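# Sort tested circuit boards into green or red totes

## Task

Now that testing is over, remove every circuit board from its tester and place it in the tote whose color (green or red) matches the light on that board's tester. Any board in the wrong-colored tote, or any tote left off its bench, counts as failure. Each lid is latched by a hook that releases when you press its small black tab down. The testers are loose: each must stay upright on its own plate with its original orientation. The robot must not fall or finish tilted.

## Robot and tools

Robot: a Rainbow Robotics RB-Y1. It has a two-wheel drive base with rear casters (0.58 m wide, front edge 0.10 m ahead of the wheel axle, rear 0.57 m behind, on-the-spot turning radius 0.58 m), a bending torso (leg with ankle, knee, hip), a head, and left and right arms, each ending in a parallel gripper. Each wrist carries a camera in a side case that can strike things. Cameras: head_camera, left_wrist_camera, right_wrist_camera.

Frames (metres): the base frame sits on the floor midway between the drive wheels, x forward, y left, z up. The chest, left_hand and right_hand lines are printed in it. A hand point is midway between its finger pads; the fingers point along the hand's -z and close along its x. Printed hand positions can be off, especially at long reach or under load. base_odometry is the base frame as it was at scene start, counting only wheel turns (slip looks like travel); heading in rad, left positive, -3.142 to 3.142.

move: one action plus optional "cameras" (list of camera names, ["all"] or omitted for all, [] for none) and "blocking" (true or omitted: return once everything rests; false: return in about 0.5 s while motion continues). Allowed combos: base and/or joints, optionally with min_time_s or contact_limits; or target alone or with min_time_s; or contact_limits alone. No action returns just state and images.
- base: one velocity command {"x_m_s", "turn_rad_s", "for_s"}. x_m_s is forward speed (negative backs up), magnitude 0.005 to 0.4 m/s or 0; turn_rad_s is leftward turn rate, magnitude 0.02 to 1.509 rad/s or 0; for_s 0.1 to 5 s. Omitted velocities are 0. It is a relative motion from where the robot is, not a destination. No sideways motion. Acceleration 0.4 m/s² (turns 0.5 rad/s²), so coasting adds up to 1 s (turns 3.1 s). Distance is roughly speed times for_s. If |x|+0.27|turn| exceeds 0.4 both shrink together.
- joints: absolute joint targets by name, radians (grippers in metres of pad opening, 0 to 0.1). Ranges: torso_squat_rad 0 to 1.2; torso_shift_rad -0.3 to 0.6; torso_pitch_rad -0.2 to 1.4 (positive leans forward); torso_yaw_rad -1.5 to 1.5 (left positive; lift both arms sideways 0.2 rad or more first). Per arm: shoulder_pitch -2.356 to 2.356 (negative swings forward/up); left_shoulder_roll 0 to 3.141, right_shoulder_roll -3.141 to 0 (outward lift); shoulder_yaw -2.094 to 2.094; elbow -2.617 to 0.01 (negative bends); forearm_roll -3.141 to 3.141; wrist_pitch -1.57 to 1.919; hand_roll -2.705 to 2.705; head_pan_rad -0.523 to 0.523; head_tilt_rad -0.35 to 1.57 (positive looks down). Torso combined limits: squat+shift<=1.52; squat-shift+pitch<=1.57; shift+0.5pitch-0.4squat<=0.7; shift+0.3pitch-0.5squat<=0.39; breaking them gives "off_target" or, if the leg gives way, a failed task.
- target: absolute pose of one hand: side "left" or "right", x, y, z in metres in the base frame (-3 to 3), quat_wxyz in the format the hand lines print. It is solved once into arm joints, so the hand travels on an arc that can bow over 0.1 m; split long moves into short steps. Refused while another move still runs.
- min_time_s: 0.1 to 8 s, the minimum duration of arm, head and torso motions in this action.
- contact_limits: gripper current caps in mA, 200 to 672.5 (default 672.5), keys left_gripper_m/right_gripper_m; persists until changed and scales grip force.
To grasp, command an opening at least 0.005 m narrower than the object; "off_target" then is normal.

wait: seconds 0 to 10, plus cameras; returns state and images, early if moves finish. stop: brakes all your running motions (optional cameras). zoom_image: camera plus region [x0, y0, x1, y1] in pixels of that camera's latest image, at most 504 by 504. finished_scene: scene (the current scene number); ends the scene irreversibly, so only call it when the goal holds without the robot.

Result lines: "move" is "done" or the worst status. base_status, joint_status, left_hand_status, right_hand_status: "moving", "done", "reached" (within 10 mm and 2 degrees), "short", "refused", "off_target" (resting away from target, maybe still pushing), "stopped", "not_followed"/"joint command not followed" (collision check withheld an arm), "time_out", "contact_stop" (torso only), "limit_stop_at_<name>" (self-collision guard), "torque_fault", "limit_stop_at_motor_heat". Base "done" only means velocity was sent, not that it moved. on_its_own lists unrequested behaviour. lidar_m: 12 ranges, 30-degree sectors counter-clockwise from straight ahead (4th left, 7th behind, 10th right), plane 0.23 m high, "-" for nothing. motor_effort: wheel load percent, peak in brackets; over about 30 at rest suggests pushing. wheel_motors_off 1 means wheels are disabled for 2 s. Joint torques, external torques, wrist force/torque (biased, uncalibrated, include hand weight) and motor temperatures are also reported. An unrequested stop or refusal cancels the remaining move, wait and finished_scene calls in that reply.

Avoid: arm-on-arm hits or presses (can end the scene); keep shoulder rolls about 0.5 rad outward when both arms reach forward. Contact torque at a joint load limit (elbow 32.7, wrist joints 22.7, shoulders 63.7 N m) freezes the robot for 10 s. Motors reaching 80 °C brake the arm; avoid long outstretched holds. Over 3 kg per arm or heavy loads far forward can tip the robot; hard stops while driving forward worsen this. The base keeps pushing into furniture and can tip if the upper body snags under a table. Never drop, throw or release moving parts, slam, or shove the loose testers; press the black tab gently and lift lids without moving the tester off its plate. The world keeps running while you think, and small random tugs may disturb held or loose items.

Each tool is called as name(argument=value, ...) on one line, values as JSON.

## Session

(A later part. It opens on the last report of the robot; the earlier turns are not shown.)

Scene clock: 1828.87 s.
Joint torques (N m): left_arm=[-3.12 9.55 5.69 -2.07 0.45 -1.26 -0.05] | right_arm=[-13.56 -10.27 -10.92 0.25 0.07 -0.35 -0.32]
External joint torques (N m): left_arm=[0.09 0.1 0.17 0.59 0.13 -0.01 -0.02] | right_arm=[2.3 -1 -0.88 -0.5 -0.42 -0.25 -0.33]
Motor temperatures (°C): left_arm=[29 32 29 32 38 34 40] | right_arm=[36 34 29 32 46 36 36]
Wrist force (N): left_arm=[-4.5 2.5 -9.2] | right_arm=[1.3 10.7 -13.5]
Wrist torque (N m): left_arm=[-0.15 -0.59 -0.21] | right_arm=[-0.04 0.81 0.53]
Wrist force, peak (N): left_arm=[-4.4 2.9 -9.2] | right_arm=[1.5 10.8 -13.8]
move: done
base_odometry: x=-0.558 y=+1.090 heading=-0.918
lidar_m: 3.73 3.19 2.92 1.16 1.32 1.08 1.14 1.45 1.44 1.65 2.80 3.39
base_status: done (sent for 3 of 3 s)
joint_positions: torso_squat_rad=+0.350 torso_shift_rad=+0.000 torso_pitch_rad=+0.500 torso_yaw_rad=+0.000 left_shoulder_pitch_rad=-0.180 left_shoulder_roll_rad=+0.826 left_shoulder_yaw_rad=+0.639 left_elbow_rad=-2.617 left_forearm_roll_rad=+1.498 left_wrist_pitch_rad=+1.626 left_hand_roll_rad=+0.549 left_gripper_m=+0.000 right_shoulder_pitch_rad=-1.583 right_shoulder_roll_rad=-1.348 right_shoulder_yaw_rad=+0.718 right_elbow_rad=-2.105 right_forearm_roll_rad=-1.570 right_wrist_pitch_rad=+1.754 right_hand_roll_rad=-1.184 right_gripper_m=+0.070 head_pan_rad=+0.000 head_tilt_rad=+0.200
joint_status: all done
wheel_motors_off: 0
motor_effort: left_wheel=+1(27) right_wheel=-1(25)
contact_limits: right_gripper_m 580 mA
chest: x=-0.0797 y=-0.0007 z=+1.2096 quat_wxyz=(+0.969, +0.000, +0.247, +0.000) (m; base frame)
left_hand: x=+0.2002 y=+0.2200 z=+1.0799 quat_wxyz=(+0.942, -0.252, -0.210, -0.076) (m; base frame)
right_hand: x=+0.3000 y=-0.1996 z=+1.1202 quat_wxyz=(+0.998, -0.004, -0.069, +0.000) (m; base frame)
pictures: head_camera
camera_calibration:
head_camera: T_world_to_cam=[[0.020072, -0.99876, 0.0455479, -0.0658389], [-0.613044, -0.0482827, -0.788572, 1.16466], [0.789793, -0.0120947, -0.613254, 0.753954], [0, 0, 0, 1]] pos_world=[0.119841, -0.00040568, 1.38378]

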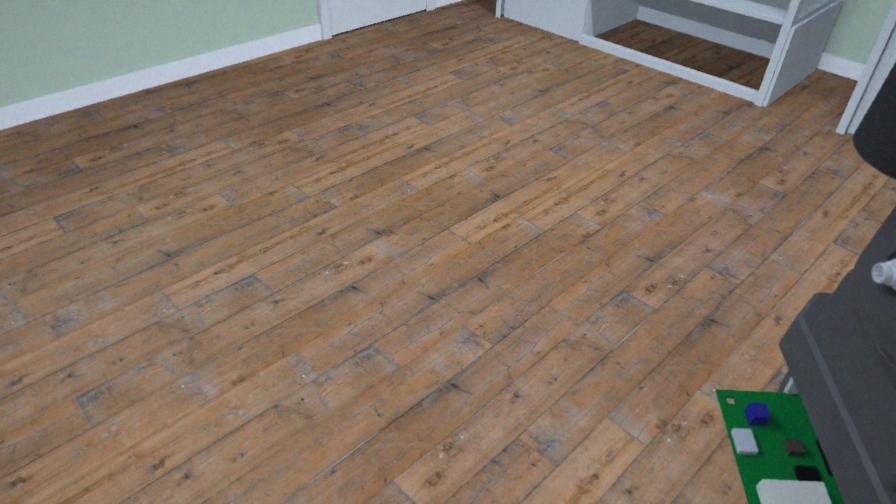

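Path clear. See ahead with level head.

move(joints={"head_tilt_rad":-0.15}, cameras=["head_camera"])

Scene clock: 1832.60 s.
Joint torques (N m): left_arm=[-3.17 9.35 5.52 -2.17 0.5 -1.23 0.01] | right_arm=[-13.69 -10.39 -10.67 0.34 0.02 -0.4 -0.32]
External joint torques (N m): left_arm=[0.04 -0.11 0 0.5 0.19 0.01 0.04] | right_arm=[2.18 -1.13 -0.64 -0.41 -0.47 -0.31 -0.32]
Motor temperatures (°C): left_arm=[29 32 29 32 38 34 40] | right_arm=[36 34 29 32 46 36 36]
Wrist force (N): left_arm=[-4.3 2.6 -8.7] | right_arm=[1.3 10.8 -13.5]
Wrist torque (N m): left_arm=[-0.15 -0.55 -0.20] | right_arm=[-0.06 0.79 0.53]
Wrist force, peak (N): left_arm=[-4.5 2.8 -9.2] | right_arm=[1.3 10.9 -13.9]
move: done
base_odometry: x=-0.558 y=+1.090 heading=-0.918
lidar_m: 3.72 3.19 2.92 1.16 1.32 1.09 1.14 1.45 1.44 1.67 2.80 3.38
base_status: not commanded
joint_positions: torso_squat_rad=+0.350 torso_shift_rad=+0.000 torso_pitch_rad=+0.500 torso_yaw_rad=+0.000 left_shoulder_pitch_rad=-0.180 left_shoulder_roll_rad=+0.826 left_shoulder_yaw_rad=+0.639 left_elbow_rad=-2.617 left_forearm_roll_rad=+1.498 left_wrist_pitch_rad=+1.626 left_hand_roll_rad=+0.549 left_gripper_m=+0.000 right_shoulder_pitch_rad=-1.583 right_shoulder_roll_rad=-1.348 right_shoulder_yaw_rad=+0.718 right_elbow_rad=-2.105 right_forearm_roll_rad=-1.570 right_wrist_pitch_rad=+1.754 right_hand_roll_rad=-1.184 right_gripper_m=+0.070 head_pan_rad=+0.000 head_tilt_rad=-0.150
joint_status: all done
wheel_motors_off: 0
motor_effort: left_wheel=+3(4) right_wheel=+1(2)
contact_limits: right_gripper_m 580 mA
chest: x=-0.0797 y=-0.0007 z=+1.2096 quat_wxyz=(+0.969, +0.000, +0.247, +0.000) (m; base frame)
left_hand: x=+0.2002 y=+0.2200 z=+1.0799 quat_wxyz=(+0.942, -0.252, -0.210, -0.076) (m; base frame)
right_hand: x=+0.3000 y=-0.1996 z=+1.1202 quat_wxyz=(+0.998, -0.004, -0.069, +0.000) (m; base frame)
pictures: head_camera
camera_calibration:
head_camera: T_world_to_cam=[[0.00291444, -0.998762, 0.0496631, -0.0708875], [-0.305475, -0.0481786, -0.95098, 1.37701], [0.952196, -0.0123993, -0.305238, 0.32477], [0, 0, 0, 1]] pos_world=[0.111605, -0.000430444, 1.41216]

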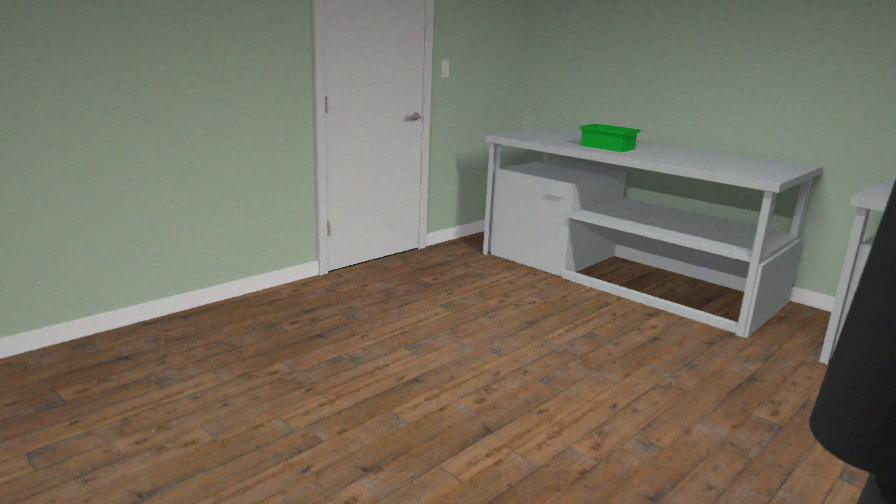

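move(base={"turn_rad_s":-0.1,"for_s":0.45}, cameras=[])

move(base={"x_m_s":0.4,"for_s":4.5}, cameras=["head_camera"])

move(base={"x_m_s":0.4,"for_s":2.7}, cameras=[])

move(base={"turn_rad_s":-0.5,"for_s":1.42}, joints={"head_tilt_rad":0.0}, cameras=["head_camera"])

Scene clock: 1844.13 s.
Joint torques (N m): left_arm=[-2.97 9.3 5.53 -2.21 0.43 -1.19 -0.05] | right_arm=[-13.45 -10.04 -10.97 0.42 0.06 -0.39 -0.34]
External joint torques (N m): left_arm=[0.24 -0.16 0.01 0.45 0.12 0.05 -0.02] | right_arm=[2.41 -0.77 -0.93 -0.33 -0.43 -0.29 -0.35]
Motor temperatures (°C): left_arm=[29 32 29 32 38 34 40] | right_arm=[36 34 29 32 46 36 36]
Wrist force (N): left_arm=[-4.3 2.5 -8.7] | right_arm=[1.4 10.7 -13.4]
Wrist torque (N m): left_arm=[-0.15 -0.56 -0.21] | right_arm=[-0.05 0.82 0.52]
Wrist force, peak (N): left_arm=[-4.4 2.7 -9.3] | right_arm=[1.5 10.9 -13.8]
move: done
base_odometry: x=-0.558 y=+1.090 heading=-0.965
lidar_m: 3.85 3.20 2.93 1.14 1.21 1.08 1.11 1.45 1.44 1.62 2.58 3.38
base_status: done (sent for 0.47 of 0.47 s)
joint_positions: torso_squat_rad=+0.350 torso_shift_rad=+0.000 torso_pitch_rad=+0.500 torso_yaw_rad=+0.000 left_shoulder_pitch_rad=-0.180 left_shoulder_roll_rad=+0.826 left_shoulder_yaw_rad=+0.639 left_elbow_rad=-2.617 left_forearm_roll_rad=+1.498 left_wrist_pitch_rad=+1.626 left_hand_roll_rad=+0.549 left_gripper_m=+0.000 right_shoulder_pitch_rad=-1.583 right_shoulder_roll_rad=-1.348 right_shoulder_yaw_rad=+0.718 right_elbow_rad=-2.105 right_forearm_roll_rad=-1.570 right_wrist_pitch_rad=+1.754 right_hand_roll_rad=-1.184 right_gripper_m=+0.070 head_pan_rad=+0.000 head_tilt_rad=-0.150
joint_status: not commanded
wheel_motors_off: 0
motor_effort: left_wheel=+4(25) right_wheel=+2(18)
contact_limits: right_gripper_m 580 mA
chest: x=-0.0797 y=-0.0007 z=+1.2096 quat_wxyz=(+0.969, +0.000, +0.247, +0.000) (m; base frame)
left_hand: x=+0.2002 y=+0.2200 z=+1.0799 quat_wxyz=(+0.942, -0.252, -0.210, -0.076) (m; base frame)
right_hand: x=+0.3000 y=-0.1996 z=+1.1202 quat_wxyz=(+0.998, -0.004, -0.069, +0.000) (m; base frame)
pictures: none
No camera images: "cameras" was empty.

Scene clock: 1850.20 s.
Joint torques (N m): left_arm=[-3.07 9.36 5.48 -2.16 0.46 -1.21 -0.03] | right_arm=[-13.72 -9.88 -10.13 0.62 0.23 -0.37 -0.3]
External joint torques (N m): left_arm=[0.14 -0.1 -0.04 0.5 0.15 0.04 0] | right_arm=[2.15 -0.62 -0.09 -0.13 -0.26 -0.27 -0.3]
Motor temperatures (°C): left_arm=[29 32 29 32 38 34 40] | right_arm=[36 34 29 32 46 36 36]
Wrist force (N): left_arm=[-4.3 2.7 -9.1] | right_arm=[1.0 10.5 -13.6]
Wrist torque (N m): left_arm=[-0.17 -0.55 -0.21] | right_arm=[-0.02 0.76 0.53]
Wrist force, peak (N): left_arm=[-4.5 2.8 -9.2] | right_arm=[1.9 11.0 -13.7]
move: done
base_odometry: x=+0.468 y=-0.389 heading=-0.965
lidar_m: 2.23 2.00 2.00 2.24 2.29 2.24 2.86 2.65 2.64 2.94 2.01 1.98
base_status: done (sent for 4.5 of 4.5 s)
joint_positions: torso_squat_rad=+0.350 torso_shift_rad=+0.000 torso_pitch_rad=+0.500 torso_yaw_rad=+0.000 left_shoulder_pitch_rad=-0.180 left_shoulder_roll_rad=+0.826 left_shoulder_yaw_rad=+0.639 left_elbow_rad=-2.617 left_forearm_roll_rad=+1.498 left_wrist_pitch_rad=+1.626 left_hand_roll_rad=+0.549 left_gripper_m=+0.000 right_shoulder_pitch_rad=-1.583 right_shoulder_roll_rad=-1.348 right_shoulder_yaw_rad=+0.718 right_elbow_rad=-2.105 right_forearm_roll_rad=-1.570 right_wrist_pitch_rad=+1.754 right_hand_roll_rad=-1.184 right_gripper_m=+0.070 head_pan_rad=+0.000 head_tilt_rad=-0.150
joint_status: not commanded
wheel_motors_off: 0
motor_effort: left_wheel=-1(30) right_wheel=+1(27)
contact_limits: right_gripper_m 580 mA
chest: x=-0.0797 y=-0.0007 z=+1.2096 quat_wxyz=(+0.969, +0.000, +0.247, +0.000) (m; base frame)
left_hand: x=+0.2002 y=+0.2200 z=+1.0799 quat_wxyz=(+0.942, -0.252, -0.210, -0.076) (m; base frame)
right_hand: x=+0.3000 y=-0.1996 z=+1.1202 quat_wxyz=(+0.998, -0.004, -0.069, +0.000) (m; base frame)
pictures: head_camera
camera_calibration:
head_camera: T_world_to_cam=[[0.00292564, -0.998761, 0.0496705, -0.0708896], [-0.305523, -0.0481884, -0.950965, 1.37699], [0.95218, -0.0123933, -0.305285, 0.324802], [0, 0, 0, 1]] pos_world=[0.111638, -0.000421652, 1.41214]

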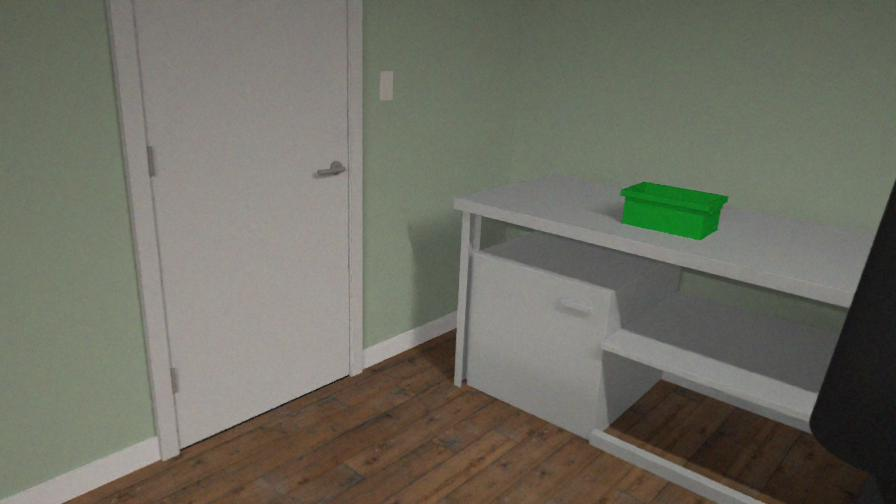

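Scene clock: 1854.47 s.
Joint torques (N m): left_arm=[-2.89 9.57 5.46 -2.22 0.42 -1.25 0.07] | right_arm=[-14.16 -9.91 -9.9 0.67 0.19 -0.35 -0.3]
External joint torques (N m): left_arm=[0.32 0.12 -0.06 0.44 0.11 -0.01 0.1] | right_arm=[1.7 -0.65 0.13 -0.07 -0.3 -0.26 -0.31]
Motor temperatures (°C): left_arm=[29 32 29 32 38 34 40] | right_arm=[36 34 29 32 46 36 36]
Wrist force (N): left_arm=[-4.3 2.6 -8.8] | right_arm=[1.3 10.8 -13.4]
Wrist torque (N m): left_arm=[-0.16 -0.56 -0.21] | right_arm=[-0.06 0.80 0.52]
Wrist force, peak (N): left_arm=[-4.5 2.8 -9.3] | right_arm=[1.8 10.8 -13.8]
move: done
base_odometry: x=+1.083 y=-1.277 heading=-0.965
lidar_m: 1.31 1.26 1.25 1.44 2.36 3.11 3.93 3.36 3.19 1.42 1.49 1.22
base_status: done (sent for 2.7 of 2.7 s)
joint_positions: torso_squat_rad=+0.350 torso_shift_rad=+0.000 torso_pitch_rad=+0.500 torso_yaw_rad=+0.000 left_shoulder_pitch_rad=-0.180 left_shoulder_roll_rad=+0.826 left_shoulder_yaw_rad=+0.639 left_elbow_rad=-2.617 left_forearm_roll_rad=+1.498 left_wrist_pitch_rad=+1.626 left_hand_roll_rad=+0.549 left_gripper_m=+0.000 right_shoulder_pitch_rad=-1.583 right_shoulder_roll_rad=-1.348 right_shoulder_yaw_rad=+0.718 right_elbow_rad=-2.105 right_forearm_roll_rad=-1.570 right_wrist_pitch_rad=+1.754 right_hand_roll_rad=-1.184 right_gripper_m=+0.070 head_pan_rad=+0.000 head_tilt_rad=-0.150
joint_status: not commanded
wheel_motors_off: 0
motor_effort: left_wheel=-1(19) right_wheel=+0(25)
contact_limits: right_gripper_m 580 mA
chest: x=-0.0797 y=-0.0007 z=+1.2096 quat_wxyz=(+0.969, +0.000, +0.247, +0.000) (m; base frame)
left_hand: x=+0.2002 y=+0.2200 z=+1.0799 quat_wxyz=(+0.942, -0.252, -0.210, -0.076) (m; base frame)
right_hand: x=+0.3000 y=-0.1996 z=+1.1202 quat_wxyz=(+0.998, -0.004, -0.069, +0.000) (m; base frame)
pictures: none
No camera images: "cameras" was empty.

Scene clock: 1857.20 s.
Joint torques (N m): left_arm=[-3.04 9.41 5.64 -2.16 0.44 -1.16 -0.03] | right_arm=[-14.06 -9.68 -10.11 0.72 0.14 -0.3 -0.28]
External joint torques (N m): left_arm=[0.17 -0.05 0.12 0.51 0.12 0.09 0] | right_arm=[1.8 -0.42 -0.08 -0.03 -0.35 -0.21 -0.28]
Motor temperatures (°C): left_arm=[29 32 29 32 38 34 40] | right_arm=[36 34 29 32 46 36 36]
Wrist force (N): left_arm=[-4.4 2.7 -8.9] | right_arm=[1.3 10.7 -13.7]
Wrist torque (N m): left_arm=[-0.17 -0.56 -0.20] | right_arm=[-0.04 0.78 0.52]
Wrist force, peak (N): left_arm=[-4.5 2.5 -9.2] | right_arm=[1.4 11.0 -13.7]
move: done
base_odometry: x=+1.083 y=-1.277 heading=-1.681
lidar_m: 1.22 1.23 1.31 1.26 1.34 1.85 3.11 3.20 3.46 3.35 1.69 1.43
base_status: done (sent for 1.43 of 1.43 s)
joint_positions: torso_squat_rad=+0.350 torso_shift_rad=+0.000 torso_pitch_rad=+0.500 torso_yaw_rad=+0.000 left_shoulder_pitch_rad=-0.180 left_shoulder_roll_rad=+0.826 left_shoulder_yaw_rad=+0.639 left_elbow_rad=-2.617 left_forearm_roll_rad=+1.498 left_wrist_pitch_rad=+1.626 left_hand_roll_rad=+0.549 left_gripper_m=+0.000 right_shoulder_pitch_rad=-1.583 right_shoulder_roll_rad=-1.348 right_shoulder_yaw_rad=+0.718 right_elbow_rad=-2.105 right_forearm_roll_rad=-1.570 right_wrist_pitch_rad=+1.754 right_hand_roll_rad=-1.184 right_gripper_m=+0.070 head_pan_rad=+0.000 head_tilt_rad=+0.000
joint_status: all done
wheel_motors_off: 0
motor_effort: left_wheel=+2(25) right_wheel=-1(24)
contact_limits: right_gripper_m 580 mA
chest: x=-0.0797 y=-0.0007 z=+1.2096 quat_wxyz=(+0.969, +0.000, +0.247, +0.000) (m; base frame)
left_hand: x=+0.2002 y=+0.2200 z=+1.0799 quat_wxyz=(+0.942, -0.252, -0.210, -0.076) (m; base frame)
right_hand: x=+0.3000 y=-0.1996 z=+1.1202 quat_wxyz=(+0.998, -0.004, -0.069, +0.000) (m; base frame)
pictures: head_camera
camera_calibration:
head_camera: T_world_to_cam=[[0.0104467, -0.998762, 0.0486426, -0.069745], [-0.44416, -0.0482177, -0.894649, 1.30449], [0.895886, -0.012259, -0.444114, 0.51764], [0, 0, 0, 1]] pos_world=[0.116386, -0.000413209, 1.40035]

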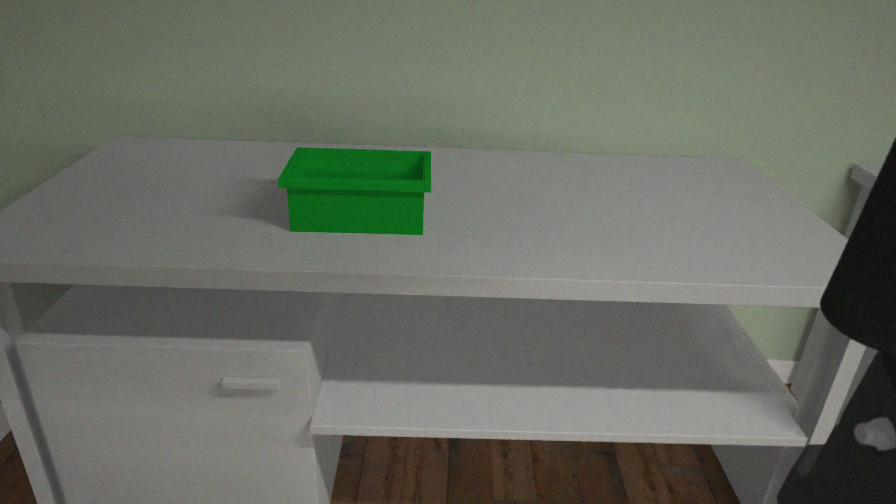

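move(base={"turn_rad_s":0.35,"for_s":1.0}, cameras=[])

move(base={"x_m_s":0.25,"for_s":2.0}, cameras=[])

move(base={"turn_rad_s":-0.32,"for_s":1.0}, joints={"head_tilt_rad":0.6}, cameras=["head_camera"])

Scene clock: 1877.67 s.
Joint torques (N m): left_arm=[-3.01 9.43 5.69 -2.22 0.53 -1.19 -0.03] | right_arm=[-14.12 -10.15 -10.06 0.61 0.2 -0.28 -0.38]
External joint torques (N m): left_arm=[0.2 -0.03 0.17 0.44 0.22 0.05 0] | right_arm=[1.75 -0.88 -0.02 -0.14 -0.29 -0.18 -0.38]
Motor temperatures (°C): left_arm=[28 31 29 32 38 34 40] | right_arm=[36 34 29 32 46 36 36]
Wrist force (N): left_arm=[-4.2 2.6 -9.1] | right_arm=[1.3 10.6 -13.4]
Wrist torque (N m): left_arm=[-0.16 -0.54 -0.20] | right_arm=[-0.03 0.80 0.53]
Wrist force, peak (N): left_arm=[-4.5 2.7 -9.1] | right_arm=[1.6 10.7 -13.8]
move: done
base_odometry: x=+1.083 y=-1.277 heading=-1.332
lidar_m: 1.21 1.40 1.26 1.29 1.59 3.11 3.13 3.69 3.35 2.13 1.43 1.84
base_status: done (sent for 1 of 1 s)
joint_positions: torso_squat_rad=+0.350 torso_shift_rad=+0.000 torso_pitch_rad=+0.500 torso_yaw_rad=+0.000 left_shoulder_pitch_rad=-0.180 left_shoulder_roll_rad=+0.826 left_shoulder_yaw_rad=+0.639 left_elbow_rad=-2.617 left_forearm_roll_rad=+1.498 left_wrist_pitch_rad=+1.626 left_hand_roll_rad=+0.549 left_gripper_m=+0.000 right_shoulder_pitch_rad=-1.583 right_shoulder_roll_rad=-1.348 right_shoulder_yaw_rad=+0.718 right_elbow_rad=-2.105 right_forearm_roll_rad=-1.570 right_wrist_pitch_rad=+1.754 right_hand_roll_rad=-1.184 right_gripper_m=+0.070 head_pan_rad=+0.000 head_tilt_rad=+0.000
joint_status: not commanded
wheel_motors_off: 0
motor_effort: left_wheel=+1(21) right_wheel=-1(15)
contact_limits: right_gripper_m 580 mA
chest: x=-0.0797 y=-0.0007 z=+1.2096 quat_wxyz=(+0.969, +0.000, +0.247, +0.000) (m; base frame)
left_hand: x=+0.2002 y=+0.2200 z=+1.0799 quat_wxyz=(+0.942, -0.252, -0.210, -0.076) (m; base frame)
right_hand: x=+0.3000 y=-0.1996 z=+1.1202 quat_wxyz=(+0.998, -0.004, -0.069, +0.000) (m; base frame)
pictures: none
No camera images: "cameras" was empty.

Scene clock: 1880.73 s.
Joint torques (N m): left_arm=[-2.93 9.3 5.24 -2.21 0.39 -1.31 -0.05] | right_arm=[-14.08 -9.61 -10.05 0.61 0.2 -0.33 -0.38]
External joint torques (N m): left_arm=[0.28 -0.15 -0.28 0.46 0.07 -0.07 -0.02] | right_arm=[1.79 -0.34 -0.02 -0.14 -0.29 -0.23 -0.39]
Motor temperatures (°C): left_arm=[28 31 29 32 38 34 40] | right_arm=[36 34 29 32 46 36 36]
Wrist force (N): left_arm=[-4.0 2.7 -9.1] | right_arm=[1.7 10.7 -13.6]
Wrist torque (N m): left_arm=[-0.15 -0.51 -0.22] | right_arm=[-0.04 0.83 0.53]
Wrist force, peak (N): left_arm=[-4.0 2.7 -9.4] | right_arm=[1.9 10.9 -13.8]
move: done
base_odometry: x=+1.201 y=-1.763 heading=-1.332
lidar_m: 0.72 0.87 1.09 1.10 1.36 2.72 3.60 3.89 3.53 1.26 1.20 1.37
base_status: done (sent for 2 of 2 s)
joint_positions: torso_squat_rad=+0.350 torso_shift_rad=+0.000 torso_pitch_rad=+0.500 torso_yaw_rad=+0.000 left_shoulder_pitch_rad=-0.180 left_shoulder_roll_rad=+0.826 left_shoulder_yaw_rad=+0.639 left_elbow_rad=-2.617 left_forearm_roll_rad=+1.498 left_wrist_pitch_rad=+1.626 left_hand_roll_rad=+0.549 left_gripper_m=+0.000 right_shoulder_pitch_rad=-1.583 right_shoulder_roll_rad=-1.348 right_shoulder_yaw_rad=+0.718 right_elbow_rad=-2.105 right_forearm_roll_rad=-1.570 right_wrist_pitch_rad=+1.754 right_hand_roll_rad=-1.184 right_gripper_m=+0.070 head_pan_rad=+0.000 head_tilt_rad=+0.000
joint_status: not commanded
wheel_motors_off: 0
motor_effort: left_wheel=-7(20) right_wheel=+3(32)
contact_limits: right_gripper_m 580 mA
chest: x=-0.0797 y=-0.0007 z=+1.2096 quat_wxyz=(+0.969, +0.000, +0.247, +0.000) (m; base frame)
left_hand: x=+0.2002 y=+0.2200 z=+1.0799 quat_wxyz=(+0.942, -0.252, -0.210, -0.076) (m; base frame)
right_hand: x=+0.3000 y=-0.1996 z=+1.1202 quat_wxyz=(+0.998, -0.004, -0.069, +0.000) (m; base frame)
pictures: none
No camera images: "cameras" was empty.

Scene clock: 1882.67 s.
Joint torques (N m): left_arm=[-2.94 9.39 5.55 -2.22 0.47 -1.3 -0.01] | right_arm=[-14.17 -9.84 -9.82 0.73 0.2 -0.28 -0.24]
External joint torques (N m): left_arm=[0.27 -0.07 0.03 0.44 0.16 -0.06 0.02] | right_arm=[1.7 -0.57 0.21 -0.02 -0.29 -0.18 -0.25]
Motor temperatures (°C): left_arm=[28 31 29 32 38 34 40] | right_arm=[36 34 29 32 46 36 36]
Wrist force (N): left_arm=[-4.3 2.5 -9.0] | right_arm=[1.2 10.4 -13.3]
Wrist torque (N m): left_arm=[-0.15 -0.56 -0.19] | right_arm=[0.01 0.78 0.52]
Wrist force, peak (N): left_arm=[-4.4 2.8 -9.2] | right_arm=[1.3 10.9 -13.6]
move: done
base_odometry: x=+1.201 y=-1.763 heading=-1.652
lidar_m: 0.72 0.74 0.98 1.09 1.14 1.65 3.60 3.88 3.63 3.23 1.21 1.42
base_status: done (sent for 1 of 1 s)
joint_positions: torso_squat_rad=+0.350 torso_shift_rad=+0.000 torso_pitch_rad=+0.500 torso_yaw_rad=+0.000 left_shoulder_pitch_rad=-0.180 left_shoulder_roll_rad=+0.826 left_shoulder_yaw_rad=+0.639 left_elbow_rad=-2.617 left_forearm_roll_rad=+1.498 left_wrist_pitch_rad=+1.626 left_hand_roll_rad=+0.549 left_gripper_m=+0.000 right_shoulder_pitch_rad=-1.583 right_shoulder_roll_rad=-1.348 right_shoulder_yaw_rad=+0.718 right_elbow_rad=-2.105 right_forearm_roll_rad=-1.570 right_wrist_pitch_rad=+1.754 right_hand_roll_rad=-1.184 right_gripper_m=+0.070 head_pan_rad=+0.000 head_tilt_rad=+0.600
joint_status: all done
wheel_motors_off: 0
motor_effort: left_wheel=+2(22) right_wheel=+1(24)
contact_limits: right_gripper_m 580 mA
chest: x=-0.0797 y=-0.0007 z=+1.2096 quat_wxyz=(+0.969, +0.000, +0.247, +0.000) (m; base frame)
left_hand: x=+0.2002 y=+0.2200 z=+1.0799 quat_wxyz=(+0.942, -0.252, -0.210, -0.076) (m; base frame)
right_hand: x=+0.3000 y=-0.1996 z=+1.1202 quat_wxyz=(+0.998, -0.004, -0.069, +0.000) (m; base frame)
pictures: head_camera
camera_calibration:
head_camera: T_world_to_cam=[[0.0365759, -0.998752, 0.0340146, -0.0505608], [-0.871722, -0.0485298, -0.487592, 0.76011], [0.488634, -0.0118171, -0.872409, 1.12086], [0, 0, 0, 1]] pos_world=[0.116765, -0.000364319, 1.35019]

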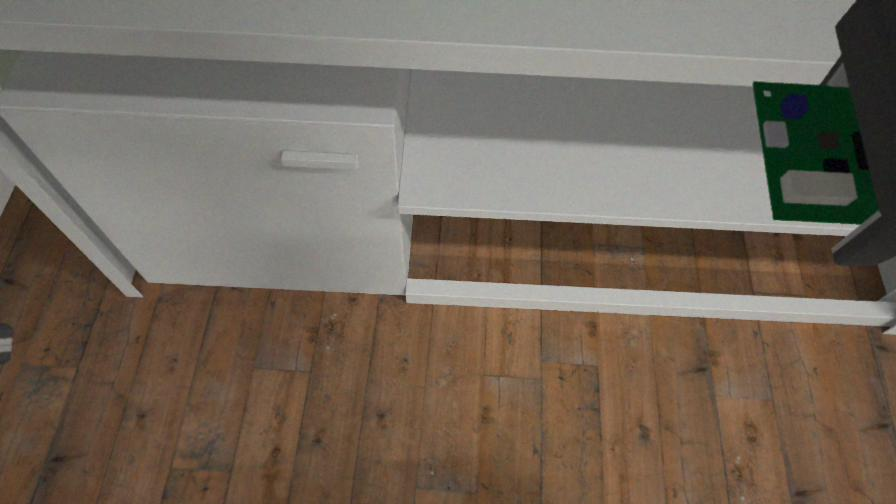

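move(base={"x_m_s":0.2,"for_s":1.5}, cameras=["head_camera"])

Scene clock: 1891.17 s.
Joint torques (N m): left_arm=[-3.01 9.45 5.79 -2.26 0.44 -1.24 0.01] | right_arm=[-14 -9.72 -10.13 0.71 0.12 -0.32 -0.24]
External joint torques (N m): left_arm=[0.19 -0.01 0.27 0.4 0.12 0 0.04] | right_arm=[1.87 -0.45 -0.1 -0.04 -0.37 -0.22 -0.25]
Motor temperatures (°C): left_arm=[28 31 29 32 38 34 40] | right_arm=[36 34 29 32 46 36 36]
Wrist force (N): left_arm=[-4.2 2.6 -9.0] | right_arm=[1.5 10.2 -13.4]
Wrist torque (N m): left_arm=[-0.15 -0.54 -0.20] | right_arm=[0.02 0.81 0.53]
Wrist force, peak (N): left_arm=[-4.4 3.0 -9.2] | right_arm=[1.5 10.8 -13.8]
move: done
base_odometry: x=+1.177 y=-2.062 heading=-1.652
lidar_m: 0.42 0.43 0.60 1.07 1.13 1.64 3.90 4.16 3.63 1.48 1.07 1.11
base_status: done (sent for 1.5 of 1.5 s)
joint_positions: torso_squat_rad=+0.350 torso_shift_rad=+0.000 torso_pitch_rad=+0.500 torso_yaw_rad=+0.000 left_shoulder_pitch_rad=-0.180 left_shoulder_roll_rad=+0.826 left_shoulder_yaw_rad=+0.639 left_elbow_rad=-2.617 left_forearm_roll_rad=+1.498 left_wrist_pitch_rad=+1.626 left_hand_roll_rad=+0.549 left_gripper_m=+0.000 right_shoulder_pitch_rad=-1.583 right_shoulder_roll_rad=-1.348 right_shoulder_yaw_rad=+0.718 right_elbow_rad=-2.105 right_forearm_roll_rad=-1.570 right_wrist_pitch_rad=+1.754 right_hand_roll_rad=-1.184 right_gripper_m=+0.070 head_pan_rad=+0.000 head_tilt_rad=+0.600
joint_status: not commanded
wheel_motors_off: 0
motor_effort: left_wheel=-2(30) right_wheel=-1(26)
contact_limits: right_gripper_m 580 mA
chest: x=-0.0797 y=-0.0007 z=+1.2096 quat_wxyz=(+0.969, +0.000, +0.247, +0.000) (m; base frame)
left_hand: x=+0.2002 y=+0.2200 z=+1.0799 quat_wxyz=(+0.942, -0.252, -0.210, -0.076) (m; base frame)
right_hand: x=+0.3000 y=-0.1996 z=+1.1202 quat_wxyz=(+0.998, -0.004, -0.069, +0.000) (m; base frame)
pictures: head_camera
camera_calibration:
head_camera: T_world_to_cam=[[0.0365765, -0.998752, 0.0340138, -0.05056], [-0.871732, -0.0485297, -0.487573, 0.760093], [0.488615, -0.0118172, -0.872419, 1.12086], [0, 0, 0, 1]] pos_world=[0.116776, -0.000364385, 1.35018]

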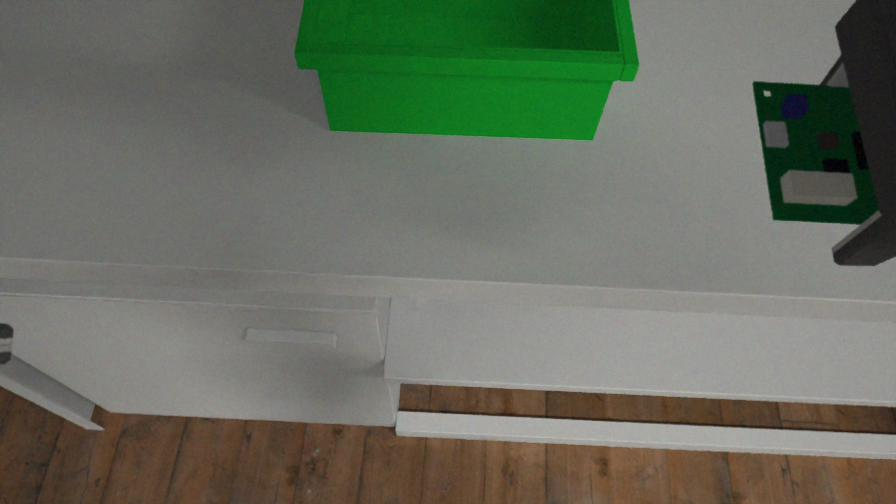

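move(base={"x_m_s":0.1,"for_s":1.1}, cameras=["head_camera"])

Scene clock: 1897.30 s.
Joint torques (N m): left_arm=[-3.07 9.5 5.62 -2.15 0.47 -1.15 0] | right_arm=[-14.33 -9.77 -9.97 0.69 0.13 -0.28 -0.38]
External joint torques (N m): left_arm=[0.13 0.05 0.1 0.51 0.16 0.1 0.03] | right_arm=[1.54 -0.5 0.07 -0.06 -0.36 -0.18 -0.38]
Motor temperatures (°C): left_arm=[28 31 29 32 38 34 40] | right_arm=[36 34 29 32 46 36 36]
Wrist force (N): left_arm=[-4.4 2.6 -9.0] | right_arm=[1.4 10.3 -13.7]
Wrist torque (N m): left_arm=[-0.17 -0.55 -0.20] | right_arm=[0.00 0.81 0.52]
Wrist force, peak (N): left_arm=[-4.2 2.8 -9.3] | right_arm=[1.6 10.9 -13.7]
move: done
base_odometry: x=+1.168 y=-2.171 heading=-1.652
lidar_m: 0.35 0.31 0.43 1.06 1.13 1.62 4.01 4.27 3.65 1.06 1.03 0.98
base_status: done (sent for 1.1 of 1.1 s)
joint_positions: torso_squat_rad=+0.350 torso_shift_rad=+0.000 torso_pitch_rad=+0.500 torso_yaw_rad=+0.000 left_shoulder_pitch_rad=-0.180 left_shoulder_roll_rad=+0.826 left_shoulder_yaw_rad=+0.639 left_elbow_rad=-2.617 left_forearm_roll_rad=+1.498 left_wrist_pitch_rad=+1.626 left_hand_roll_rad=+0.549 left_gripper_m=+0.000 right_shoulder_pitch_rad=-1.583 right_shoulder_roll_rad=-1.348 right_shoulder_yaw_rad=+0.718 right_elbow_rad=-2.105 right_forearm_roll_rad=-1.570 right_wrist_pitch_rad=+1.754 right_hand_roll_rad=-1.184 right_gripper_m=+0.070 head_pan_rad=+0.000 head_tilt_rad=+0.600
joint_status: not commanded
wheel_motors_off: 0
motor_effort: left_wheel=-1(21) right_wheel=-2(23)
contact_limits: right_gripper_m 580 mA
chest: x=-0.0796 y=-0.0007 z=+1.2096 quat_wxyz=(+0.969, +0.000, +0.247, +0.000) (m; base frame)
left_hand: x=+0.2003 y=+0.2200 z=+1.0799 quat_wxyz=(+0.942, -0.252, -0.210, -0.076) (m; base frame)
right_hand: x=+0.3000 y=-0.1996 z=+1.1201 quat_wxyz=(+0.998, -0.004, -0.069, +0.000) (m; base frame)
pictures: head_camera
camera_calibration:
head_camera: T_world_to_cam=[[0.0365806, -0.998752, 0.0340096, -0.050557], [-0.871788, -0.0485299, -0.487473, 0.760028], [0.488515, -0.0118172, -0.872475, 1.12087], [0, 0, 0, 1]] pos_world=[0.116869, -0.000364334, 1.35015]

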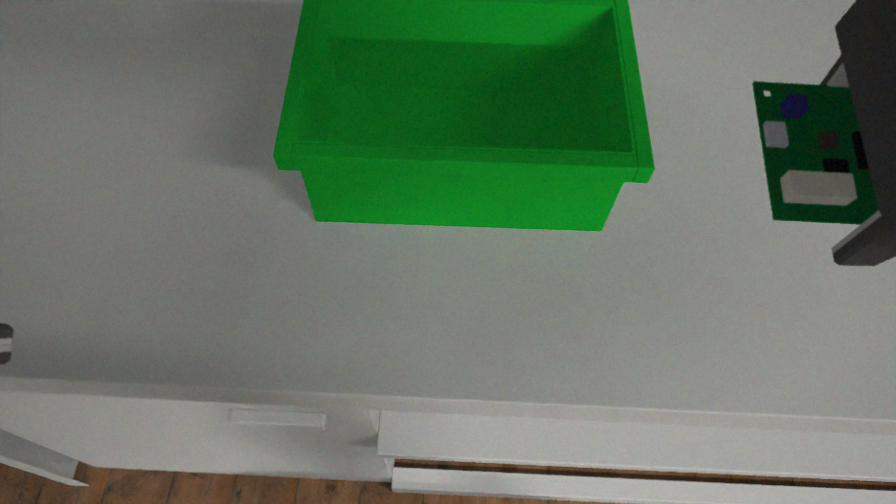

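move(target={"side":"right","x":0.44,"y":-0.03,"z":1.13,"quat_wxyz":[1,0,0,0]}, min_time_s=3, cameras=[])

move(target={"side":"right","x":0.459,"y":-0.012,"z":1.04,"quat_wxyz":[1,0,0,0]}, min_time_s=2, cameras=["head_camera"])

Scene clock: 1908.87 s.
Joint torques (N m): left_arm=[-3.03 9.31 5.68 -2.18 0.48 -1.22 -0.07] | right_arm=[-25.07 -7.36 -4.42 -1.14 0.22 0.11 0.17]
External joint torques (N m): left_arm=[0.17 -0.15 0.17 0.48 0.16 0.03 -0.04] | right_arm=[1.58 1.07 1.15 1.18 -0.02 0.14 0.17]
Motor temperatures (°C): left_arm=[28 31 29 32 38 34 40] | right_arm=[36 34 29 32 46 36 36]
Wrist force (N): left_arm=[-4.2 2.4 -9.1] | right_arm=[2.2 10.9 -13.6]
Wrist torque (N m): left_arm=[-0.12 -0.54 -0.20] | right_arm=[-0.06 0.84 0.50]
Wrist force, peak (N): left_arm=[-4.6 2.7 -9.4] | right_arm=[1.2 10.9 -13.9]
move: done
base_odometry: x=+1.168 y=-2.171 heading=-1.652
lidar_m: 0.35 0.32 0.43 1.06 1.13 1.63 4.01 4.27 3.64 1.06 1.04 0.99
base_status: not commanded
joint_positions: torso_squat_rad=+0.350 torso_shift_rad=+0.000 torso_pitch_rad=+0.500 torso_yaw_rad=+0.000 left_shoulder_pitch_rad=-0.180 left_shoulder_roll_rad=+0.826 left_shoulder_yaw_rad=+0.639 left_elbow_rad=-2.617 left_forearm_roll_rad=+1.498 left_wrist_pitch_rad=+1.626 left_hand_roll_rad=+0.549 left_gripper_m=+0.000 right_shoulder_pitch_rad=-2.123 right_shoulder_roll_rad=-0.463 right_shoulder_yaw_rad=+0.946 right_elbow_rad=-0.663 right_forearm_roll_rad=-1.346 right_wrist_pitch_rad=+1.812 right_hand_roll_rad=-0.717 right_gripper_m=+0.070 head_pan_rad=+0.000 head_tilt_rad=+0.600
joint_status: all done
wheel_motors_off: 0
motor_effort: left_wheel=-2(3) right_wheel=+0(4)
contact_limits: right_gripper_m 580 mA
chest: x=-0.0797 y=-0.0007 z=+1.2096 quat_wxyz=(+0.969, +0.000, +0.247, +0.000) (m; base frame)
left_hand: x=+0.2002 y=+0.2200 z=+1.0799 quat_wxyz=(+0.942, -0.252, -0.210, -0.076) (m; base frame)
right_hand: x=+0.4398 y=-0.0301 z=+1.1302 quat_wxyz=(+1.000, +0.001, -0.001, +0.000) (m; base frame)
right_hand_status: reached (checked arc, planned for 3.0 s): 0 mm and 0.2 deg off.
pictures: none
No camera images: "cameras" was empty.

Scene clock: 1911.20 s.
Joint torques (N m): left_arm=[-2.78 9.36 5.44 -2.29 0.48 -1.19 -0.04] | right_arm=[-23.6 -6.18 -1.26 -1.39 0.38 -0.34 0.32]
External joint torques (N m): left_arm=[0.42 -0.1 -0.08 0.37 0.17 0.05 -0.01] | right_arm=[3.49 2.2 1.12 1.15 0.12 -0.26 0.31]
Motor temperatures (°C): left_arm=[28 31 29 32 38 34 40] | right_arm=[36 34 29 32 46 36 36]
Wrist force (N): left_arm=[-4.4 2.6 -9.1] | right_arm=[2.0 10.5 -13.3]
Wrist torque (N m): left_arm=[-0.15 -0.56 -0.21] | right_arm=[-0.01 0.85 0.50]
Wrist force, peak (N): left_arm=[-4.2 2.9 -9.3] | right_arm=[1.8 11.2 -13.6]
move: done
base_odometry: x=+1.168 y=-2.171 heading=-1.652
lidar_m: 0.35 0.32 0.44 1.06 1.12 1.63 4.00 4.27 3.64 1.05 1.03 0.99
base_status: not commanded
joint_positions: torso_squat_rad=+0.350 torso_shift_rad=+0.000 torso_pitch_rad=+0.500 torso_yaw_rad=+0.000 left_shoulder_pitch_rad=-0.180 left_shoulder_roll_rad=+0.826 left_shoulder_yaw_rad=+0.639 left_elbow_rad=-2.617 left_forearm_roll_rad=+1.498 left_wrist_pitch_rad=+1.626 left_hand_roll_rad=+0.549 left_gripper_m=+0.000 right_shoulder_pitch_rad=-2.077 right_shoulder_roll_rad=-0.239 right_shoulder_yaw_rad=+0.992 right_elbow_rad=-0.267 right_forearm_roll_rad=-1.285 right_wrist_pitch_rad=+1.566 right_hand_roll_rad=-0.528 right_gripper_m=+0.070 head_pan_rad=+0.000 head_tilt_rad=+0.600
joint_status: all done
wheel_motors_off: 0
motor_effort: left_wheel=-2(4) right_wheel=+0(2)
contact_limits: right_gripper_m 580 mA
chest: x=-0.0797 y=-0.0007 z=+1.2096 quat_wxyz=(+0.969, +0.000, +0.247, +0.000) (m; base frame)
left_hand: x=+0.2002 y=+0.2200 z=+1.0799 quat_wxyz=(+0.942, -0.252, -0.210, -0.076) (m; base frame)
right_hand: x=+0.4587 y=-0.0122 z=+1.0404 quat_wxyz=(+1.000, +0.005, -0.013, +0.000) (m; base frame)
right_hand_status: reached (checked arc, as near as the solve gets, planned for 2.0 s): 1 mm and 1.6 deg off.
pictures: head_camera
camera_calibration:
head_camera: T_world_to_cam=[[0.0365751, -0.998752, 0.0340103, -0.0505568], [-0.871741, -0.0485266, -0.487558, 0.760083], [0.488599, -0.0118158, -0.872428, 1.12087], [0, 0, 0, 1]] pos_world=[0.11679, -0.000365611, 1.35018]

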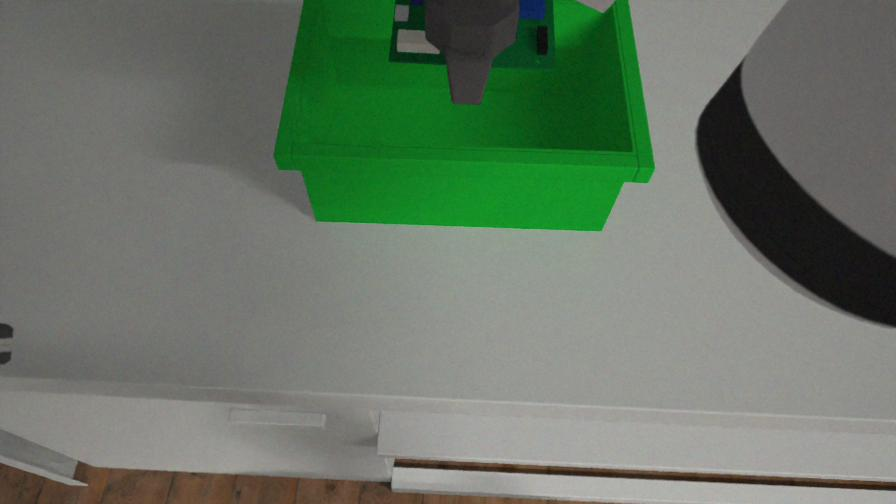

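move(target={"side":"right","x":0.453,"y":-0.012,"z":1.005,"quat_wxyz":[1,0,0,0]}, min_time_s=1.5, cameras=["head_camera"])

move(target={"side":"right","x":0.452,"y":-0.012,"z":0.98,"quat_wxyz":[1,0,0,0]}, min_time_s=2, cameras=["head_camera"])

Scene clock: 1919.03 s.
Joint torques (N m): left_arm=[-3.01 9.47 5.59 -2.21 0.51 -1.23 0.01] | right_arm=[-23.4 -5.67 -1.55 -1.36 0.36 -0.41 -0.35]
External joint torques (N m): left_arm=[0.2 0.01 0.07 0.45 0.2 0.01 0.04] | right_arm=[3.54 2.32 0.82 1.18 0.1 -0.35 -0.35]
Motor temperatures (°C): left_arm=[28 31 29 32 38 34 40] | right_arm=[36 34 29 32 46 36 36]
Wrist force (N): left_arm=[-4.3 2.6 -9.0] | right_arm=[1.9 10.8 -13.6]
Wrist torque (N m): left_arm=[-0.15 -0.55 -0.21] | right_arm=[-0.04 0.81 0.51]
Wrist force, peak (N): left_arm=[-4.4 2.5 -9.3] | right_arm=[2.0 10.7 -13.8]
move: done
base_odometry: x=+1.168 y=-2.171 heading=-1.652
lidar_m: 0.35 0.32 0.44 1.06 1.12 1.63 4.01 4.27 3.63 1.06 1.03 1.00
base_status: not commanded
joint_positions: torso_squat_rad=+0.350 torso_shift_rad=+0.000 torso_pitch_rad=+0.500 torso_yaw_rad=+0.000 left_shoulder_pitch_rad=-0.180 left_shoulder_roll_rad=+0.826 left_shoulder_yaw_rad=+0.639 left_elbow_rad=-2.617 left_forearm_roll_rad=+1.498 left_wrist_pitch_rad=+1.626 left_hand_roll_rad=+0.549 left_gripper_m=+0.000 right_shoulder_pitch_rad=-2.015 right_shoulder_roll_rad=-0.217 right_shoulder_yaw_rad=+1.004 right_elbow_rad=-0.267 right_forearm_roll_rad=-1.275 right_wrist_pitch_rad=+1.518 right_hand_roll_rad=-0.533 right_gripper_m=+0.070 head_pan_rad=+0.000 head_tilt_rad=+0.600
joint_status: all done
wheel_motors_off: 0
motor_effort: left_wheel=-3(3) right_wheel=-3(3)
contact_limits: right_gripper_m 580 mA
chest: x=-0.0797 y=-0.0007 z=+1.2096 quat_wxyz=(+0.969, +0.000, +0.247, +0.000) (m; base frame)
left_hand: x=+0.2002 y=+0.2200 z=+1.0799 quat_wxyz=(+0.942, -0.252, -0.210, -0.076) (m; base frame)
right_hand: x=+0.4528 y=-0.0122 z=+1.0055 quat_wxyz=(+1.000, +0.002, -0.005, +0.000) (m; base frame)
right_hand_status: reached (checked arc, planned for 1.5 s): 1 mm and 0.7 deg off.
pictures: head_camera
camera_calibration:
head_camera: T_world_to_cam=[[0.0365749, -0.998752, 0.03401, -0.0505568], [-0.871741, -0.0485263, -0.487558, 0.760083], [0.488599, -0.0118156, -0.872428, 1.12087], [0, 0, 0, 1]] pos_world=[0.11679, -0.000366025, 1.35018]

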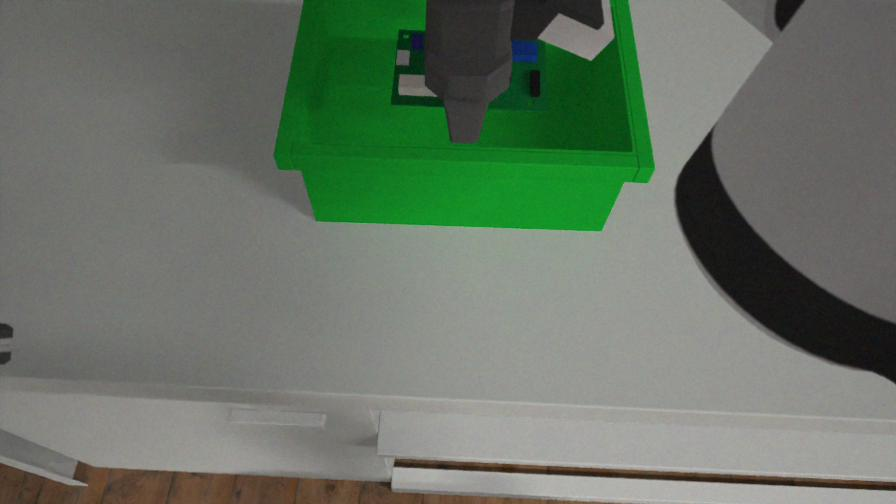

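Scene clock: 1921.37 s.
Joint torques (N m): left_arm=[-2.92 9.36 5.61 -2.15 0.5 -1.18 0.03] | right_arm=[-23.38 -5.03 -1.34 -1.41 0.29 -0.43 -0.4]
External joint torques (N m): left_arm=[0.28 -0.09 0.09 0.52 0.18 0.06 0.06] | right_arm=[3.44 2.65 1.01 1.13 0.02 -0.37 -0.4]
Motor temperatures (°C): left_arm=[28 31 29 32 38 34 40] | right_arm=[36 34 29 32 46 36 36]
Wrist force (N): left_arm=[-4.3 2.9 -8.9] | right_arm=[2.2 10.6 -13.5]
Wrist torque (N m): left_arm=[-0.20 -0.57 -0.21] | right_arm=[-0.01 0.83 0.53]
Wrist force, peak (N): left_arm=[-4.6 2.8 -9.2] | right_arm=[1.8 10.7 -13.7]
move: done
base_odometry: x=+1.168 y=-2.171 heading=-1.652
lidar_m: 0.35 0.31 0.44 1.06 1.13 1.62 4.01 4.28 3.64 1.06 1.04 1.00
base_status: not commanded
joint_positions: torso_squat_rad=+0.350 torso_shift_rad=+0.000 torso_pitch_rad=+0.500 torso_yaw_rad=+0.000 left_shoulder_pitch_rad=-0.180 left_shoulder_roll_rad=+0.826 left_shoulder_yaw_rad=+0.639 left_elbow_rad=-2.617 left_forearm_roll_rad=+1.498 left_wrist_pitch_rad=+1.626 left_hand_roll_rad=+0.549 left_gripper_m=+0.000 right_shoulder_pitch_rad=-1.970 right_shoulder_roll_rad=-0.203 right_shoulder_yaw_rad=+1.013 right_elbow_rad=-0.267 right_forearm_roll_rad=-1.264 right_wrist_pitch_rad=+1.464 right_hand_roll_rad=-0.534 right_gripper_m=+0.070 head_pan_rad=+0.000 head_tilt_rad=+0.600
joint_status: all done
wheel_motors_off: 0
motor_effort: left_wheel=-3(4) right_wheel=-1(3)
contact_limits: right_gripper_m 580 mA
chest: x=-0.0797 y=-0.0007 z=+1.2096 quat_wxyz=(+0.969, +0.000, +0.247, +0.000) (m; base frame)
left_hand: x=+0.2002 y=+0.2200 z=+1.0799 quat_wxyz=(+0.942, -0.252, -0.210, -0.076) (m; base frame)
right_hand: x=+0.4518 y=-0.0122 z=+0.9805 quat_wxyz=(+1.000, +0.004, -0.009, +0.000) (m; base frame)
right_hand_status: reached (checked arc, as near as the solve gets, planned for 2.0 s): 1 mm and 1.1 deg off.
pictures: head_camera
camera_calibration:
head_camera: T_world_to_cam=[[0.0365753, -0.998752, 0.03401, -0.0505565], [-0.871741, -0.0485266, -0.487557, 0.760082], [0.488599, -0.0118154, -0.872428, 1.12087], [0, 0, 0, 1]] pos_world=[0.116791, -0.000365819, 1.35018]

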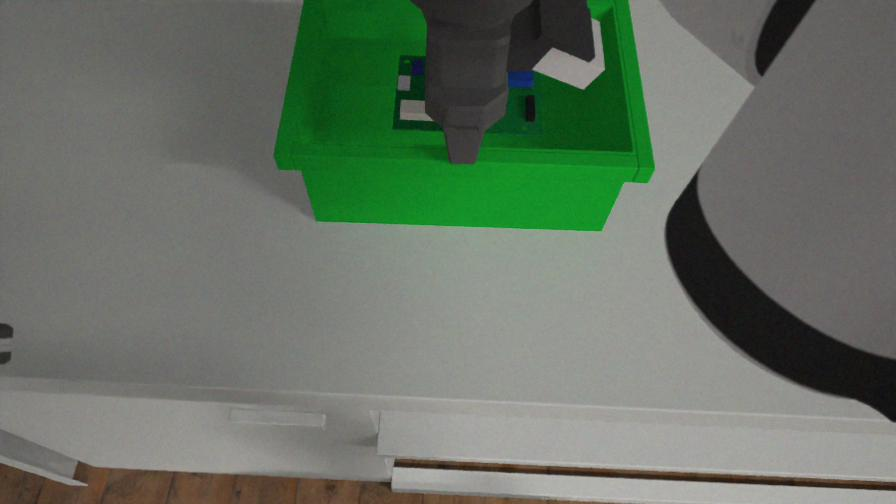

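zoom_image(camera="head_camera", region=[260, 0, 680, 240])

move(cameras=["right_wrist_camera"])

Scaled by 1.200 from the camera's 896x504 image, which has a finer 1280x720 frame.

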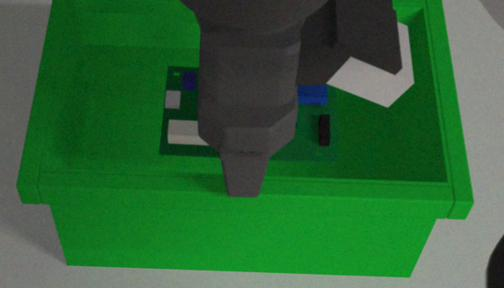

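Scene clock: 1944.07 s.
Joint torques (N m): left_arm=[-2.92 9.29 5.51 -2.12 0.4 -1.22 -0.03] | right_arm=[-23.29 -4.98 -1.22 -1.28 0.39 -0.51 -0.31]
External joint torques (N m): left_arm=[0.28 -0.17 -0.01 0.54 0.09 0.02 0] | right_arm=[3.53 2.69 1.14 1.26 0.13 -0.44 -0.31]
Motor temperatures (°C): left_arm=[28 31 29 32 38 34 40] | right_arm=[37 34 29 32 46 36 36]
Wrist force (N): left_arm=[-4.6 2.8 -9.0] | right_arm=[2.0 10.9 -13.5]
Wrist torque (N m): left_arm=[-0.20 -0.59 -0.20] | right_arm=[-0.05 0.82 0.52]
Wrist force, peak (N): left_arm=[-4.4 2.5 -9.4] | right_arm=[2.2 10.8 -13.9]
base_odometry: x=+1.168 y=-2.171 heading=-1.652
lidar_m: 0.35 0.32 0.43 1.07 1.13 1.62 4.01 4.27 3.63 1.05 1.03 0.99
base_status: not commanded
joint_positions: torso_squat_rad=+0.350 torso_shift_rad=+0.000 torso_pitch_rad=+0.500 torso_yaw_rad=+0.000 left_shoulder_pitch_rad=-0.180 left_shoulder_roll_rad=+0.826 left_shoulder_yaw_rad=+0.639 left_elbow_rad=-2.617 left_forearm_roll_rad=+1.498 left_wrist_pitch_rad=+1.626 left_hand_roll_rad=+0.549 left_gripper_m=+0.000 right_shoulder_pitch_rad=-1.970 right_shoulder_roll_rad=-0.203 right_shoulder_yaw_rad=+1.013 right_elbow_rad=-0.267 right_forearm_roll_rad=-1.264 right_wrist_pitch_rad=+1.464 right_hand_roll_rad=-0.534 right_gripper_m=+0.070 head_pan_rad=+0.000 head_tilt_rad=+0.600
joint_status: all done
wheel_motors_off: 0
motor_effort: left_wheel=-2(4) right_wheel=+0(3)
contact_limits: right_gripper_m 580 mA
chest: x=-0.0797 y=-0.0007 z=+1.2096 quat_wxyz=(+0.969, +0.000, +0.247, +0.000) (m; base frame)
left_hand: x=+0.2002 y=+0.2200 z=+1.0799 quat_wxyz=(+0.942, -0.252, -0.210, -0.076) (m; base frame)
right_hand: x=+0.4518 y=-0.0122 z=+0.9805 quat_wxyz=(+1.000, +0.004, -0.009, +0.000) (m; base frame)
right_hand_status: reached (checked arc, as near as the solve gets, planned for 2.0 s): 1 mm and 1.1 deg off.
pictures: right_wrist_camera
camera_calibration:
right_wrist_camera: T_world_to_cam=[[-0.999208, 0.0206013, -0.0340555, 0.487574], [0.00303715, 0.892595, 0.450849, -0.399305], [0.0396859, 0.450388, -0.89195, 0.933841], [0, 0, 0, 1]] pos_world=[0.45134, -0.0742184, 1.02957]

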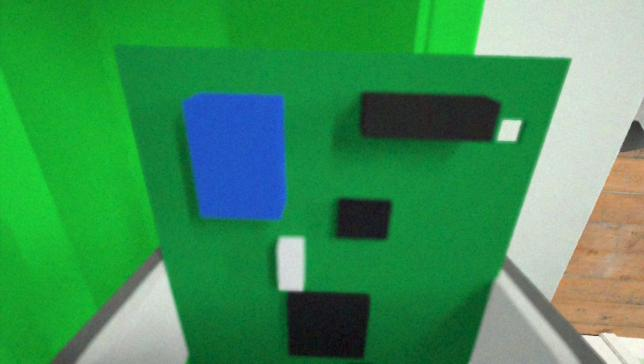

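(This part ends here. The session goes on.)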